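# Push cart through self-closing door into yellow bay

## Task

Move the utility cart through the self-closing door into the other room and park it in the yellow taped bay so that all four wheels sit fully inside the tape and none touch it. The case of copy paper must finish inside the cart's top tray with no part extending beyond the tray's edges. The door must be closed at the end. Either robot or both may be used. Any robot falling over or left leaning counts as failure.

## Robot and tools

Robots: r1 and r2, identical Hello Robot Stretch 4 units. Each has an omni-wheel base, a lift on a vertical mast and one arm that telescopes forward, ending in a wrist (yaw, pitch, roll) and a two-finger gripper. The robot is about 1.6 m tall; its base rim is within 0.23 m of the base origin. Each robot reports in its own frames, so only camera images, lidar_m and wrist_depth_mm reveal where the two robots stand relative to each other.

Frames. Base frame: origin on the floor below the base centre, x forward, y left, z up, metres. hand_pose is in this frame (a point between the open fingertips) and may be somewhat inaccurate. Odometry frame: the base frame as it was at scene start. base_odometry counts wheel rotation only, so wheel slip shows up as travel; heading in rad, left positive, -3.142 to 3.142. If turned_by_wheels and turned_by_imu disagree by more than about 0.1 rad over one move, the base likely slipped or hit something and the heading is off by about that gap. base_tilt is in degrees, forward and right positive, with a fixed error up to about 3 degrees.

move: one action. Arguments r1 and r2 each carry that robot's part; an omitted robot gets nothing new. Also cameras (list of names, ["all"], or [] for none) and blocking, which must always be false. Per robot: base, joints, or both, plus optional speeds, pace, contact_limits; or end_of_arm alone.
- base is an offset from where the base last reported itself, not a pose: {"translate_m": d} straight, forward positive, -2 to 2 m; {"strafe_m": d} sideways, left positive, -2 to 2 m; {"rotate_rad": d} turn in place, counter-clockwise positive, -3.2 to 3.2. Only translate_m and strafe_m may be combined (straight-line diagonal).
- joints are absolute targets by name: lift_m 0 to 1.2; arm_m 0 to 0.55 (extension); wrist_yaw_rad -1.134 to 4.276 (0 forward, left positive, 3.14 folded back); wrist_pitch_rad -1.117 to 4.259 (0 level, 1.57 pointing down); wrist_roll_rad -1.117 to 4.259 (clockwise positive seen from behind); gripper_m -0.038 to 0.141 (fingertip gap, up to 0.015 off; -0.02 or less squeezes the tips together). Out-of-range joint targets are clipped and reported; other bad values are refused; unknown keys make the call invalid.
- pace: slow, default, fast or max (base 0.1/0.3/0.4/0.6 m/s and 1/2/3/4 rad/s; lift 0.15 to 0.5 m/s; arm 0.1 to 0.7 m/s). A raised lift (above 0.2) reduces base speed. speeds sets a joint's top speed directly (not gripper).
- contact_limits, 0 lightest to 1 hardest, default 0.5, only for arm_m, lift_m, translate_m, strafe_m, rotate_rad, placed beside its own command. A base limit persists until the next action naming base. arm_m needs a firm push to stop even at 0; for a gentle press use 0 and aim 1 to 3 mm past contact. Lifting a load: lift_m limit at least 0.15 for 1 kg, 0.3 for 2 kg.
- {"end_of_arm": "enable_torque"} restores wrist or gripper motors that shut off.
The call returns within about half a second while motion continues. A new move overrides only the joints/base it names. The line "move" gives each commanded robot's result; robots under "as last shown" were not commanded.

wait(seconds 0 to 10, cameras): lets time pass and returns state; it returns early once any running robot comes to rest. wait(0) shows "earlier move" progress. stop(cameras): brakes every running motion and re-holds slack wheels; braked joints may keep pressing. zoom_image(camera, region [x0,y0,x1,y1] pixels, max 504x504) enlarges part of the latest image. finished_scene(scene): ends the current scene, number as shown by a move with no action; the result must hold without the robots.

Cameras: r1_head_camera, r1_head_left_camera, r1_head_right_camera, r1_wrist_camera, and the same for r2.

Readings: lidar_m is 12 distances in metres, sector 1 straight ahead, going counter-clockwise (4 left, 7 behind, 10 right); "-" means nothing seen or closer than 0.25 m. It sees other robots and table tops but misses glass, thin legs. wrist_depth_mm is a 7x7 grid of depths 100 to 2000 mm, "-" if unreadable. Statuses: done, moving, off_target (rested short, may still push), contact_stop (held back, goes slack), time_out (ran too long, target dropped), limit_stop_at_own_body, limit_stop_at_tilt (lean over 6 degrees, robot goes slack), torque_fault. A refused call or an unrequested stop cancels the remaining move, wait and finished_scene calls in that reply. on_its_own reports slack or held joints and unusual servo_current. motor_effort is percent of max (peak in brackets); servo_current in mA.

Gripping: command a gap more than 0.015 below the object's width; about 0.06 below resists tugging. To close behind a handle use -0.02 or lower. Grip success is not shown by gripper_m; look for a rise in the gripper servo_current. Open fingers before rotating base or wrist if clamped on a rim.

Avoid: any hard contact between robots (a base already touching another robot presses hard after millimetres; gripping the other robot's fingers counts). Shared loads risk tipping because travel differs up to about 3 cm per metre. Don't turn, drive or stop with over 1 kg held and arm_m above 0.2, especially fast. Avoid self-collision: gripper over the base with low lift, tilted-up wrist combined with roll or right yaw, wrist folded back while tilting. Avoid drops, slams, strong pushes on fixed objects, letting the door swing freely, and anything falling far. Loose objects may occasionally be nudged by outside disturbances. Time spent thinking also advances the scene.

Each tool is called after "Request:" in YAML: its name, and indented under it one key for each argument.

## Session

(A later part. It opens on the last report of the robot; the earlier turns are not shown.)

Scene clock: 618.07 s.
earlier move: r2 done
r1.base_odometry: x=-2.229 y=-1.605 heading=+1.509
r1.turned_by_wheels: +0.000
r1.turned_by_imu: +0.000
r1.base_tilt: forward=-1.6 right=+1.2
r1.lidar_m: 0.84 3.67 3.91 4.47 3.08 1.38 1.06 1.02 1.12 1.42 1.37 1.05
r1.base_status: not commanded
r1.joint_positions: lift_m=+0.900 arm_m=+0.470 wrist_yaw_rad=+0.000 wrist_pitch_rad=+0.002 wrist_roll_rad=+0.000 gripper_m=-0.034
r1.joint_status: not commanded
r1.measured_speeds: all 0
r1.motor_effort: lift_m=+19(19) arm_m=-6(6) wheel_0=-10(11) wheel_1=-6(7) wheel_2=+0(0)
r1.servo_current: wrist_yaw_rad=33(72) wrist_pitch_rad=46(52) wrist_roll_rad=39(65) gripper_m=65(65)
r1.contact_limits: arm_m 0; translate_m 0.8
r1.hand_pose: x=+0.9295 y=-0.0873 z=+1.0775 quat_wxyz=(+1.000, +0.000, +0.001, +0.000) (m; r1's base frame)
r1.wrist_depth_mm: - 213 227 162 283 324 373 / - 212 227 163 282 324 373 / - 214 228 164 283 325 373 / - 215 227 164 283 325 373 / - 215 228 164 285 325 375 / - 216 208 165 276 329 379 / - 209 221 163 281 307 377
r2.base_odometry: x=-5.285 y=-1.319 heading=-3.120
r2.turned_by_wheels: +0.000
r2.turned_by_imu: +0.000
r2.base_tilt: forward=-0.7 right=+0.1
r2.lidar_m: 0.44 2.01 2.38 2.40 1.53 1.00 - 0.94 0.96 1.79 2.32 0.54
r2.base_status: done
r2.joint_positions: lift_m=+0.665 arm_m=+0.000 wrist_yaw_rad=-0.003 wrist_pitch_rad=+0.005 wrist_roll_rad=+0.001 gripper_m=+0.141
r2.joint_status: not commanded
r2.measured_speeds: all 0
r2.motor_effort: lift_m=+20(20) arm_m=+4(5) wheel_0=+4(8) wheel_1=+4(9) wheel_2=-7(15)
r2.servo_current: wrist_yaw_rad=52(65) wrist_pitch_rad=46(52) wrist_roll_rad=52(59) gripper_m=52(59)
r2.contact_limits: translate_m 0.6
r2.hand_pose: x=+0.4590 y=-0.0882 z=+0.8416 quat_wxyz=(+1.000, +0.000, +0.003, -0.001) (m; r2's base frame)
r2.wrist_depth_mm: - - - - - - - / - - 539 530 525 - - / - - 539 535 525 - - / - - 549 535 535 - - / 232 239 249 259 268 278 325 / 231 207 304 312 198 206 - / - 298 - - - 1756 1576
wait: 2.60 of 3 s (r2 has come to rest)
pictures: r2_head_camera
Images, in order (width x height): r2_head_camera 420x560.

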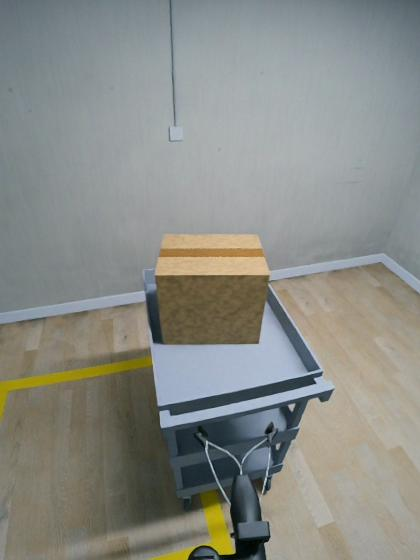

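Request:
move:
  blocking: false
  r2: {"base":{"translate_m":-0.12,"strafe_m":-0.9}}

Request:
wait:
  seconds: 5

Request:
move:
  blocking: false
  r2: {"base":{"translate_m":1.16}}

Request:
wait:
  seconds: 6

Request:
move:
  blocking: false
  r2: {"base":{"rotate_rad":1.72}}

Request:
wait:
  seconds: 4
  cameras: ["r2_head_camera","r2_wrist_camera"]

Scene clock: 635.23 s.
move: r2 moving
r1: as last shown
r1.base_tilt: forward=-1.6 right=+1.3
r1.lidar_m: 0.86 3.66 3.93 4.47 3.08 1.40 1.06 1.03 1.13 1.41 1.37 1.07
r1.motor_effort: lift_m=+19(19) arm_m=-6(6) wheel_0=-10(11) wheel_1=-7(7) wheel_2=+0(0)
r1.servo_current: wrist_yaw_rad=46(72) wrist_pitch_rad=52(52) wrist_roll_rad=46(72) gripper_m=59(65)
r1.contact_limits: arm_m 0; translate_m 0.8
r1.wrist_depth_mm: - 213 224 162 282 324 373 / - 211 226 163 283 324 370 / - 213 229 164 283 324 373 / - 215 228 163 285 325 370 / - 216 227 163 283 325 373 / - 215 209 164 274 329 377 / - 210 221 163 281 309 377
r2.base_odometry: x=-5.282 y=-1.285 heading=-3.120
r2.turned_by_wheels: +0.000
r2.turned_by_imu: +0.001
r2.base_tilt: forward=-0.7 right=+0.1
r2.lidar_m: 0.46 2.01 2.40 2.45 1.51 0.99 - 0.91 0.94 1.77 2.31 0.54
r2.base_status: translate_m moving; strafe_m moving
r2.joint_positions: lift_m=+0.665 arm_m=+0.000 wrist_yaw_rad=-0.003 wrist_pitch_rad=+0.005 wrist_roll_rad=+0.001 gripper_m=+0.141
r2.joint_status: not commanded
r2.measured_speeds: translate_m=-0.017 strafe_m=-0.130 rotate_rad=+0.000 lift_m=+0.000 arm_m=+0.000 wrist_yaw_rad=+0.000 wrist_pitch_rad=+0.000 wrist_roll_rad=+0.000
r2.motor_effort: lift_m=+20(20) arm_m=+5(5) wheel_0=+8(12) wheel_1=-10(11) wheel_2=+7(7)
r2.servo_current: wrist_yaw_rad=52(65) wrist_pitch_rad=39(52) wrist_roll_rad=46(59) gripper_m=52(52)
r2.hand_pose: x=+0.4590 y=-0.0882 z=+0.8416 quat_wxyz=(+1.000, +0.000, +0.003, -0.001) (m; r2's base frame)
r2.wrist_depth_mm: - - - - - - - / - - 544 530 530 - - / - - 544 539 535 - - / - 554 554 535 539 - - / 239 246 255 266 276 286 296 / 247 200 314 322 196 364 - / - 309 - - - 1756 1808
pictures: none

Scene clock: 639.17 s.
earlier move: r2 done
r1.base_odometry: x=-2.229 y=-1.605 heading=+1.509
r1.turned_by_wheels: +0.000
r1.turned_by_imu: +0.000
r1.base_tilt: forward=-1.5 right=+1.3
r1.lidar_m: 0.85 3.66 3.94 4.47 3.09 1.37 1.06 1.04 1.13 1.41 1.37 1.06
r1.base_status: not commanded
r1.joint_positions: lift_m=+0.900 arm_m=+0.470 wrist_yaw_rad=+0.000 wrist_pitch_rad=+0.002 wrist_roll_rad=+0.000 gripper_m=-0.034
r1.joint_status: not commanded
r1.measured_speeds: all 0
r1.motor_effort: lift_m=+19(19) arm_m=-6(6) wheel_0=-10(11) wheel_1=-7(7) wheel_2=+0(0)
r1.servo_current: wrist_yaw_rad=52(72) wrist_pitch_rad=33(52) wrist_roll_rad=59(72) gripper_m=52(72)
r1.contact_limits: arm_m 0; translate_m 0.8
r1.hand_pose: x=+0.9295 y=-0.0873 z=+1.0775 quat_wxyz=(+1.000, +0.000, +0.001, +0.000) (m; r1's base frame)
r1.wrist_depth_mm: - 213 226 162 282 324 373 / - 211 228 163 283 324 370 / - 215 226 163 282 325 370 / - 214 228 164 283 324 373 / - 214 228 163 283 327 373 / - 215 208 164 276 329 377 / - 210 222 163 281 309 377
r2.base_odometry: x=-5.185 y=-0.417 heading=-3.120
r2.turned_by_wheels: +0.000
r2.turned_by_imu: +0.000
r2.base_tilt: forward=-0.7 right=+0.1
r2.lidar_m: 2.32 0.83 0.92 3.27 1.45 0.55 0.46 0.49 0.60 1.12 1.49 1.76
r2.base_status: done
r2.joint_positions: lift_m=+0.665 arm_m=+0.000 wrist_yaw_rad=-0.003 wrist_pitch_rad=+0.005 wrist_roll_rad=+0.001 gripper_m=+0.141
r2.joint_status: not commanded
r2.measured_speeds: all 0
r2.motor_effort: lift_m=+20(20) arm_m=+4(5) wheel_0=+3(13) wheel_1=-2(13) wheel_2=+6(8)
r2.servo_current: wrist_yaw_rad=59(65) wrist_pitch_rad=39(52) wrist_roll_rad=39(59) gripper_m=52(59)
r2.hand_pose: x=+0.4590 y=-0.0882 z=+0.8416 quat_wxyz=(+1.000, +0.000, +0.003, -0.001) (m; r2's base frame)
r2.wrist_depth_mm: - - - - - - - / - - - - - - - / - - - - - - - / - - - - - - - / - - - - - - - / 1060 191 - - - 204 - / 1708 1808 1921 - 1863 1756 -
wait: 3.93 of 5 s (r2 has come to rest)
pictures: none

Scene clock: 639.67 s.
move: r2 moving
r1: as last shown
r1.lidar_m: 0.85 3.65 3.94 4.47 3.05 1.38 1.05 1.03 1.14 1.41 1.37 1.07
r1.servo_current: wrist_yaw_rad=46(59) wrist_pitch_rad=46(46) wrist_roll_rad=39(59) gripper_m=59(65)
r1.contact_limits: arm_m 0; translate_m 0.8
r1.wrist_depth_mm: - 213 225 161 283 324 370 / - 212 227 163 283 324 370 / - 214 227 163 282 324 370 / - 215 228 163 283 324 373 / - 216 227 164 283 329 375 / - 215 208 165 274 327 379 / - 210 221 163 281 310 377
r2.base_odometry: x=-5.216 y=-0.417 heading=-3.120
r2.turned_by_wheels: +0.000
r2.turned_by_imu: +0.000
r2.base_tilt: forward=-0.7 right=+0.1
r2.lidar_m: 2.29 0.82 0.87 3.25 1.50 0.58 0.50 0.52 0.61 1.16 1.46 1.77
r2.base_status: translate_m moving
r2.joint_positions: lift_m=+0.665 arm_m=+0.000 wrist_yaw_rad=-0.003 wrist_pitch_rad=+0.005 wrist_roll_rad=+0.001 gripper_m=+0.141
r2.joint_status: not commanded
r2.measured_speeds: translate_m=+0.122 strafe_m=+0.000 rotate_rad=-0.005 lift_m=+0.000 arm_m=+0.000 wrist_yaw_rad=+0.000 wrist_pitch_rad=+0.000 wrist_roll_rad=+0.000
r2.motor_effort: lift_m=+20(20) arm_m=+4(5) wheel_0=+9(9) wheel_1=+6(8) wheel_2=-13(13)
r2.servo_current: wrist_yaw_rad=46(59) wrist_pitch_rad=39(52) wrist_roll_rad=65(65) gripper_m=52(52)
r2.hand_pose: x=+0.4590 y=-0.0882 z=+0.8416 quat_wxyz=(+1.000, +0.000, +0.003, -0.001) (m; r2's base frame)
r2.wrist_depth_mm: - - - - - - - / - - - - - - - / - - - - - - - / - - - - - - - / - - - - - - - / 1042 189 - - - 204 - / 1618 1756 1921 - 1808 1708 -
pictures: none

Scene clock: 644.53 s.
earlier move: r2 done
r1.base_odometry: x=-2.229 y=-1.605 heading=+1.509
r1.turned_by_wheels: +0.000
r1.turned_by_imu: +0.000
r1.base_tilt: forward=-1.5 right=+1.3
r1.lidar_m: 0.86 3.67 3.93 4.46 3.08 1.39 1.07 1.02 1.15 1.41 1.38 1.04
r1.base_status: not commanded
r1.joint_positions: lift_m=+0.900 arm_m=+0.470 wrist_yaw_rad=+0.000 wrist_pitch_rad=+0.002 wrist_roll_rad=+0.000 gripper_m=-0.034
r1.joint_status: not commanded
r1.measured_speeds: all 0
r1.motor_effort: lift_m=+19(19) arm_m=-6(6) wheel_0=-10(11) wheel_1=-7(7) wheel_2=+0(0)
r1.servo_current: wrist_yaw_rad=46(78) wrist_pitch_rad=39(46) wrist_roll_rad=52(72) gripper_m=59(65)
r1.contact_limits: arm_m 0; translate_m 0.8
r1.hand_pose: x=+0.9295 y=-0.0873 z=+1.0775 quat_wxyz=(+1.000, +0.000, +0.001, +0.000) (m; r1's base frame)
r1.wrist_depth_mm: - 214 226 162 282 324 370 / - 212 226 163 283 324 373 / - 214 226 164 283 322 373 / - 215 229 164 283 322 373 / - 216 228 164 286 327 375 / - 217 208 164 274 327 375 / - 210 223 163 281 309 377
r2.base_odometry: x=-6.344 y=-0.442 heading=-3.120
r2.turned_by_wheels: +0.000
r2.turned_by_imu: +0.001
r2.base_tilt: forward=-0.7 right=+0.0
r2.lidar_m: 1.19 1.17 1.41 0.59 0.60 2.34 1.61 1.61 1.41 1.23 1.21 1.36
r2.base_status: done
r2.joint_positions: lift_m=+0.665 arm_m=+0.000 wrist_yaw_rad=-0.003 wrist_pitch_rad=+0.005 wrist_roll_rad=+0.001 gripper_m=+0.141
r2.joint_status: not commanded
r2.measured_speeds: all 0
r2.motor_effort: lift_m=+19(20) arm_m=+5(5) wheel_0=+2(10) wheel_1=+3(9) wheel_2=-3(14)
r2.servo_current: wrist_yaw_rad=46(65) wrist_pitch_rad=39(52) wrist_roll_rad=39(65) gripper_m=52(59)
r2.hand_pose: x=+0.4590 y=-0.0882 z=+0.8416 quat_wxyz=(+1.000, +0.000, +0.003, -0.001) (m; r2's base frame)
r2.wrist_depth_mm: - - - - - - - / - - - - - - 1138 / - - - - - - 1138 / - - - - - - 1160 / - - - - - - 1160 / - 189 - 157 187 185 1160 / - - - - - - -
wait: 4.87 of 6 s (r2 has come to rest)
pictures: none

Scene clock: 645.03 s.
move: r2 moving
r1: as last shown
r1.lidar_m: 0.86 3.65 3.90 4.49 3.08 1.39 1.05 1.03 1.12 1.41 1.38 1.05
r1.motor_effort: lift_m=+19(19) arm_m=-6(6) wheel_0=-10(10) wheel_1=-7(7) wheel_2=+0(0)
r1.servo_current: wrist_yaw_rad=59(72) wrist_pitch_rad=39(52) wrist_roll_rad=39(59) gripper_m=65(65)
r1.contact_limits: arm_m 0; translate_m 0.8
r1.wrist_depth_mm: - 213 225 162 283 324 373 / - 211 227 163 283 324 370 / - 214 228 164 283 324 370 / - 214 228 164 285 327 373 / - 215 228 164 285 325 377 / - 216 208 165 276 327 375 / - 210 222 163 281 309 377
r2.base_odometry: x=-6.344 y=-0.442 heading=-2.868
r2.turned_by_wheels: +0.252
r2.turned_by_imu: +0.245
r2.base_tilt: forward=-0.7 right=+0.1
r2.lidar_m: 1.18 1.25 0.63 0.60 0.64 1.66 1.60 1.69 1.26 1.22 1.28 1.24
r2.base_status: rotate_rad moving
r2.joint_positions: lift_m=+0.665 arm_m=+0.000 wrist_yaw_rad=-0.003 wrist_pitch_rad=+0.005 wrist_roll_rad=+0.001 gripper_m=+0.141
r2.joint_status: not commanded
r2.measured_speeds: translate_m=+0.000 strafe_m=+0.001 rotate_rad=+0.971 lift_m=+0.000 arm_m=+0.000 wrist_yaw_rad=+0.000 wrist_pitch_rad=+0.000 wrist_roll_rad=+0.000
r2.motor_effort: lift_m=+20(20) arm_m=+5(5) wheel_0=-9(10) wheel_1=-8(10) wheel_2=-12(12)
r2.servo_current: wrist_yaw_rad=39(59) wrist_pitch_rad=52(52) wrist_roll_rad=39(52) gripper_m=52(52)
r2.hand_pose: x=+0.4590 y=-0.0882 z=+0.8416 quat_wxyz=(+1.000, +0.000, +0.003, -0.001) (m; r2's base frame)
r2.wrist_depth_mm: - - - - - - - / - - - - - - - / - - - - - - - / - - - - - - - / - - - - - - - / - 190 - 157 187 185 - / - - - - - - -
pictures: none

Scene clock: 646.70 s.
earlier move: r2 done
r1.base_odometry: x=-2.229 y=-1.605 heading=+1.509
r1.turned_by_wheels: +0.000
r1.turned_by_imu: +0.000
r1.base_tilt: forward=-1.6 right=+1.3
r1.lidar_m: 0.85 3.68 3.96 4.47 3.07 1.38 1.04 1.04 1.15 1.41 1.37 1.04
r1.base_status: not commanded
r1.joint_positions: lift_m=+0.900 arm_m=+0.470 wrist_yaw_rad=+0.000 wrist_pitch_rad=+0.002 wrist_roll_rad=+0.000 gripper_m=-0.034
r1.joint_status: not commanded
r1.measured_speeds: all 0
r1.motor_effort: lift_m=+19(19) arm_m=-6(6) wheel_0=-10(10) wheel_1=-6(7) wheel_2=+0(0)
r1.servo_current: wrist_yaw_rad=59(72) wrist_pitch_rad=46(52) wrist_roll_rad=33(59) gripper_m=59(65)
r1.contact_limits: arm_m 0; translate_m 0.8
r1.hand_pose: x=+0.9295 y=-0.0873 z=+1.0775 quat_wxyz=(+1.000, +0.000, +0.001, +0.000) (m; r1's base frame)
r1.wrist_depth_mm: - 213 226 162 282 324 373 / - 211 226 163 283 324 373 / - 214 227 164 283 324 373 / - 214 226 164 283 327 373 / - 216 229 164 285 325 370 / - 216 208 166 276 327 375 / - 211 221 163 282 310 375
r2.base_odometry: x=-6.344 y=-0.442 heading=-1.401
r2.turned_by_wheels: +1.467
r2.turned_by_imu: +1.429
r2.base_tilt: forward=-0.7 right=+0.0
r2.lidar_m: 0.60 0.63 1.71 1.61 1.64 1.34 1.21 1.26 1.26 1.18 1.21 0.63
r2.base_status: done
r2.joint_positions: lift_m=+0.665 arm_m=+0.000 wrist_yaw_rad=-0.002 wrist_pitch_rad=+0.005 wrist_roll_rad=+0.001 gripper_m=+0.141
r2.joint_status: not commanded
r2.measured_speeds: all 0
r2.motor_effort: lift_m=+20(20) arm_m=+4(5) wheel_0=-4(10) wheel_1=-2(10) wheel_2=-5(13)
r2.servo_current: wrist_yaw_rad=39(59) wrist_pitch_rad=46(52) wrist_roll_rad=46(59) gripper_m=46(59)
r2.hand_pose: x=+0.4590 y=-0.0881 z=+0.8416 quat_wxyz=(+1.000, +0.000, +0.003, -0.001) (m; r2's base frame)
r2.wrist_depth_mm: - - - - - - - / - 488 462 535 - - - / - 496 466 530 - - - / - 492 469 452 - - - / 384 387 387 387 389 384 - / - 218 217 389 198 188 - / 1921 - - - 1863 1618 -
wait: 1.67 of 4 s (r2 has come to rest)
pictures: r2_head_camera, r2_wrist_camera
Images, in order (width x height): r2_head_camera 420x560, r2_wrist_camera 616x392.

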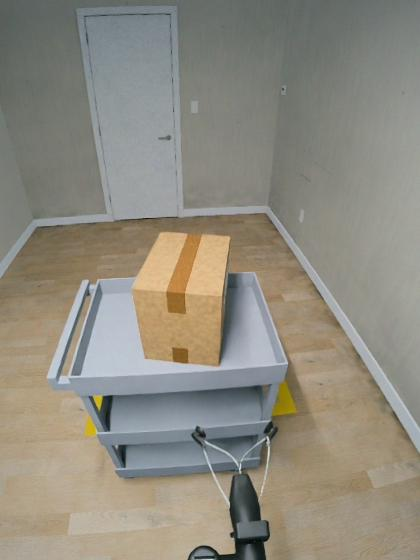

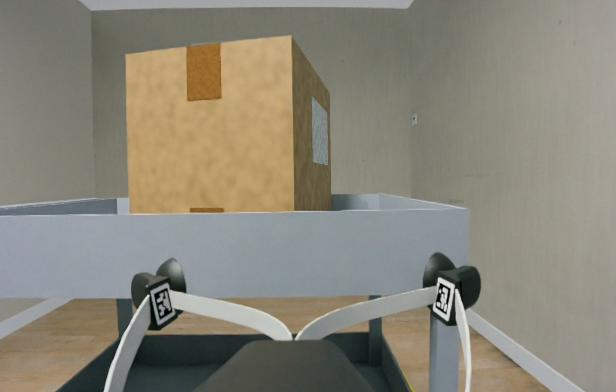

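Request:
move:
  blocking: false
  r2: {"base":{"strafe_m":0.13}}

Request:
wait:
  seconds: 1.8

Request:
move:
  blocking: false
  r2: {"base":{"translate_m":0.7,"strafe_m":0.02},"pace":"slow","contact_limits":{"translate_m":0.6}}

Request:
wait:
  seconds: 8.5
  cameras: ["r2_head_camera","r2_wrist_camera"]

Scene clock: 655.73 s.
move: r2 moving
r1: as last shown
r1.lidar_m: 0.86 3.65 3.94 4.47 3.08 1.37 1.07 1.04 1.13 1.41 1.37 1.04
r1.motor_effort: lift_m=+19(19) arm_m=-6(6) wheel_0=-10(10) wheel_1=-7(7) wheel_2=+0(0)
r1.servo_current: wrist_yaw_rad=52(65) wrist_pitch_rad=39(46) wrist_roll_rad=33(65) gripper_m=59(72)
r1.contact_limits: arm_m 0; translate_m 0.8
r1.wrist_depth_mm: - 213 226 162 282 324 373 / - 211 227 163 283 324 373 / - 214 228 164 282 324 370 / - 215 228 164 285 325 375 / - 215 227 164 285 327 373 / - 216 208 165 274 327 375 / - 210 222 163 282 309 375
r2.base_odometry: x=-6.309 y=-0.436 heading=-1.401
r2.turned_by_wheels: +0.000
r2.turned_by_imu: +0.000
r2.base_tilt: forward=-0.7 right=+0.1
r2.lidar_m: 0.58 0.61 1.70 1.56 1.63 1.33 1.21 1.26 1.33 1.22 1.25 0.64
r2.base_status: strafe_m moving
r2.joint_positions: lift_m=+0.665 arm_m=+0.000 wrist_yaw_rad=-0.002 wrist_pitch_rad=+0.005 wrist_roll_rad=+0.001 gripper_m=+0.141
r2.joint_status: not commanded
r2.measured_speeds: translate_m=+0.001 strafe_m=+0.142 rotate_rad=-0.007 lift_m=+0.000 arm_m=+0.000 wrist_yaw_rad=+0.000 wrist_pitch_rad=+0.000 wrist_roll_rad=+0.000
r2.motor_effort: lift_m=+20(20) arm_m=+4(5) wheel_0=-10(11) wheel_1=+10(11) wheel_2=+0(4)
r2.servo_current: wrist_yaw_rad=46(52) wrist_pitch_rad=46(52) wrist_roll_rad=46(52) gripper_m=52(52)
r2.hand_pose: x=+0.4590 y=-0.0881 z=+0.8416 quat_wxyz=(+1.000, +0.000, +0.003, -0.001) (m; r2's base frame)
r2.wrist_depth_mm: - - - - - - - / - - 469 449 - - - / - - 466 455 - - - / - 820 466 459 - - - / 382 384 384 389 389 389 - / - 218 216 389 198 189 - / 1863 - - - 1808 413 -
pictures: none

Scene clock: 656.87 s.
earlier move: r2 done
r1.base_odometry: x=-2.229 y=-1.605 heading=+1.509
r1.turned_by_wheels: +0.000
r1.turned_by_imu: +0.000
r1.base_tilt: forward=-1.6 right=+1.3
r1.lidar_m: 0.87 3.67 3.95 4.48 3.06 1.39 1.06 1.04 1.13 1.41 1.37 1.03
r1.base_status: not commanded
r1.joint_positions: lift_m=+0.900 arm_m=+0.470 wrist_yaw_rad=+0.000 wrist_pitch_rad=+0.002 wrist_roll_rad=+0.000 gripper_m=-0.034
r1.joint_status: not commanded
r1.measured_speeds: all 0
r1.motor_effort: lift_m=+19(19) arm_m=-6(6) wheel_0=-10(10) wheel_1=-6(7) wheel_2=+0(0)
r1.servo_current: wrist_yaw_rad=39(65) wrist_pitch_rad=46(59) wrist_roll_rad=52(65) gripper_m=65(72)
r1.contact_limits: arm_m 0; translate_m 0.8
r1.hand_pose: x=+0.9295 y=-0.0873 z=+1.0775 quat_wxyz=(+1.000, +0.000, +0.001, +0.000) (m; r1's base frame)
r1.wrist_depth_mm: - 213 226 162 282 324 373 / - 211 226 164 285 322 370 / - 215 228 164 283 324 370 / - 216 227 164 285 325 373 / - 215 228 164 285 325 373 / - 215 208 164 276 324 375 / - 209 221 163 281 309 379
r2.base_odometry: x=-6.216 y=-0.420 heading=-1.401
r2.turned_by_wheels: +0.000
r2.turned_by_imu: +0.000
r2.base_tilt: forward=-0.7 right=+0.0
r2.lidar_m: 0.59 0.61 1.60 1.48 1.53 1.35 1.23 1.26 1.41 1.30 1.35 0.64
r2.base_status: done
r2.joint_positions: lift_m=+0.665 arm_m=+0.000 wrist_yaw_rad=-0.002 wrist_pitch_rad=+0.005 wrist_roll_rad=+0.001 gripper_m=+0.141
r2.joint_status: not commanded
r2.measured_speeds: all 0
r2.motor_effort: lift_m=+20(20) arm_m=+4(5) wheel_0=+0(12) wheel_1=+0(11) wheel_2=+0(4)
r2.servo_current: wrist_yaw_rad=39(59) wrist_pitch_rad=46(52) wrist_roll_rad=46(59) gripper_m=52(59)
r2.hand_pose: x=+0.4590 y=-0.0881 z=+0.8416 quat_wxyz=(+1.000, +0.000, +0.003, -0.001) (m; r2's base frame)
r2.wrist_depth_mm: - - - - - - - / - - 484 459 449 - - / - - - 462 449 - - / - - 488 462 445 - 382 / 379 379 382 382 384 384 384 / - 218 216 166 196 204 394 / 407 1921 - - - 1708 404
wait: 1.13 of 1.8 s (r2 has come to rest)
pictures: none

Scene clock: 657.37 s.
move: r2 moving
r1: as last shown
r1.base_tilt: forward=-1.5 right=+1.3
r1.lidar_m: 0.83 3.68 3.92 4.48 3.06 1.38 1.06 1.03 1.13 1.42 1.36 1.05
r1.servo_current: wrist_yaw_rad=39(65) wrist_pitch_rad=39(46) wrist_roll_rad=59(59) gripper_m=65(65)
r1.contact_limits: arm_m 0; translate_m 0.8
r1.wrist_depth_mm: - 213 226 162 283 325 370 / - 211 227 163 282 325 370 / - 214 227 163 283 325 373 / - 215 228 164 283 324 373 / - 216 228 164 283 327 377 / - 215 208 165 276 329 375 / - 209 222 163 279 307 377
r2.base_odometry: x=-6.214 y=-0.432 heading=-1.401
r2.turned_by_wheels: +0.000
r2.turned_by_imu: +0.000
r2.base_tilt: forward=-0.7 right=+0.1
r2.lidar_m: 0.56 0.60 1.58 1.49 1.53 1.37 1.25 1.27 1.38 1.29 1.34 0.61
r2.base_status: translate_m moving; strafe_m moving
r2.joint_positions: lift_m=+0.665 arm_m=+0.000 wrist_yaw_rad=-0.002 wrist_pitch_rad=+0.005 wrist_roll_rad=+0.001 gripper_m=+0.141
r2.joint_status: not commanded
r2.measured_speeds: translate_m=+0.048 strafe_m=+0.001 rotate_rad=+0.000 lift_m=+0.000 arm_m=+0.000 wrist_yaw_rad=+0.000 wrist_pitch_rad=+0.000 wrist_roll_rad=+0.000
r2.motor_effort: lift_m=+20(20) arm_m=+5(5) wheel_0=+4(7) wheel_1=+6(6) wheel_2=-11(11)
r2.servo_current: wrist_yaw_rad=39(52) wrist_pitch_rad=46(46) wrist_roll_rad=52(52) gripper_m=52(52)
r2.contact_limits: translate_m 0.6
r2.hand_pose: x=+0.4590 y=-0.0881 z=+0.8416 quat_wxyz=(+1.000, +0.000, +0.003, -0.001) (m; r2's base frame)
r2.wrist_depth_mm: - - - - - - - / - - 477 452 439 - - / - - 477 455 442 - - / - - 477 459 439 - - / 370 370 373 375 375 373 375 / 394 219 216 166 196 204 382 / 387 1863 - - - 1708 387
pictures: none

Scene clock: 665.17 s.
earlier move: r2 done
r1.base_odometry: x=-2.229 y=-1.605 heading=+1.509
r1.turned_by_wheels: +0.000
r1.turned_by_imu: +0.000
r1.base_tilt: forward=-1.5 right=+1.3
r1.lidar_m: 0.85 3.66 3.92 4.48 3.08 1.37 1.07 1.04 1.12 1.40 1.38 1.07
r1.base_status: not commanded
r1.joint_positions: lift_m=+0.900 arm_m=+0.470 wrist_yaw_rad=+0.000 wrist_pitch_rad=+0.002 wrist_roll_rad=+0.000 gripper_m=-0.034
r1.joint_status: not commanded
r1.measured_speeds: all 0
r1.motor_effort: lift_m=+19(19) arm_m=-6(6) wheel_0=-9(11) wheel_1=-6(7) wheel_2=+0(0)
r1.servo_current: wrist_yaw_rad=52(72) wrist_pitch_rad=39(52) wrist_roll_rad=39(72) gripper_m=59(72)
r1.contact_limits: arm_m 0; translate_m 0.8
r1.hand_pose: x=+0.9295 y=-0.0873 z=+1.0775 quat_wxyz=(+1.000, +0.000, +0.001, +0.000) (m; r1's base frame)
r1.wrist_depth_mm: - 213 226 162 283 325 373 / - 211 226 163 282 325 370 / - 213 227 163 282 324 373 / - 213 227 164 283 325 373 / - 216 229 164 283 327 373 / - 216 208 164 273 327 375 / - 209 222 163 279 310 377
r2.base_odometry: x=-6.078 y=-1.106 heading=-1.400
r2.turned_by_wheels: +0.000
r2.turned_by_imu: +0.003
r2.base_tilt: forward=-0.7 right=+0.0
r2.lidar_m: 0.51 2.38 1.81 1.51 1.56 2.03 1.91 1.98 1.37 1.25 0.51 0.48
r2.base_status: done
r2.joint_positions: lift_m=+0.665 arm_m=+0.000 wrist_yaw_rad=-0.002 wrist_pitch_rad=+0.005 wrist_roll_rad=+0.001 gripper_m=+0.141
r2.joint_status: not commanded
r2.measured_speeds: all 0
r2.motor_effort: lift_m=+19(20) arm_m=+4(5) wheel_0=+3(17) wheel_1=+4(11) wheel_2=-5(18)
r2.servo_current: wrist_yaw_rad=52(72) wrist_pitch_rad=46(52) wrist_roll_rad=52(65) gripper_m=52(65)
r2.contact_limits: translate_m 0.6
r2.hand_pose: x=+0.4590 y=-0.0881 z=+0.8416 quat_wxyz=(+1.000, +0.000, +0.003, -0.001) (m; r2's base frame)
r2.wrist_depth_mm: - - - - - 320 285 / - - - - - 324 283 / - - - - - 327 290 / - - - - - 320 291 / - - 342 294 256 227 209 / - - 329 283 245 218 211 / 1863 1756 1808 - - - -
wait: 7.80 of 8.5 s (r2 has come to rest)
pictures: r2_head_camera, r2_wrist_camera
Images, in order (width x height): r2_head_camera 420x560, r2_wrist_camera 616x392.

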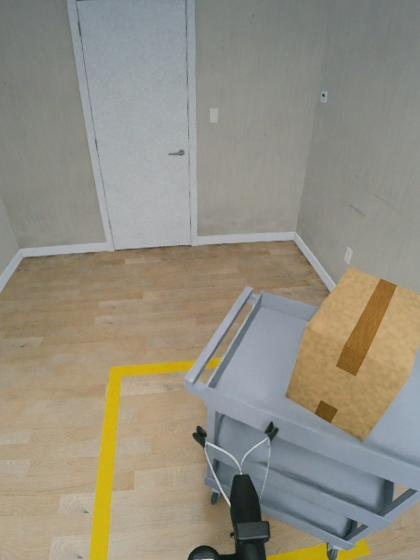

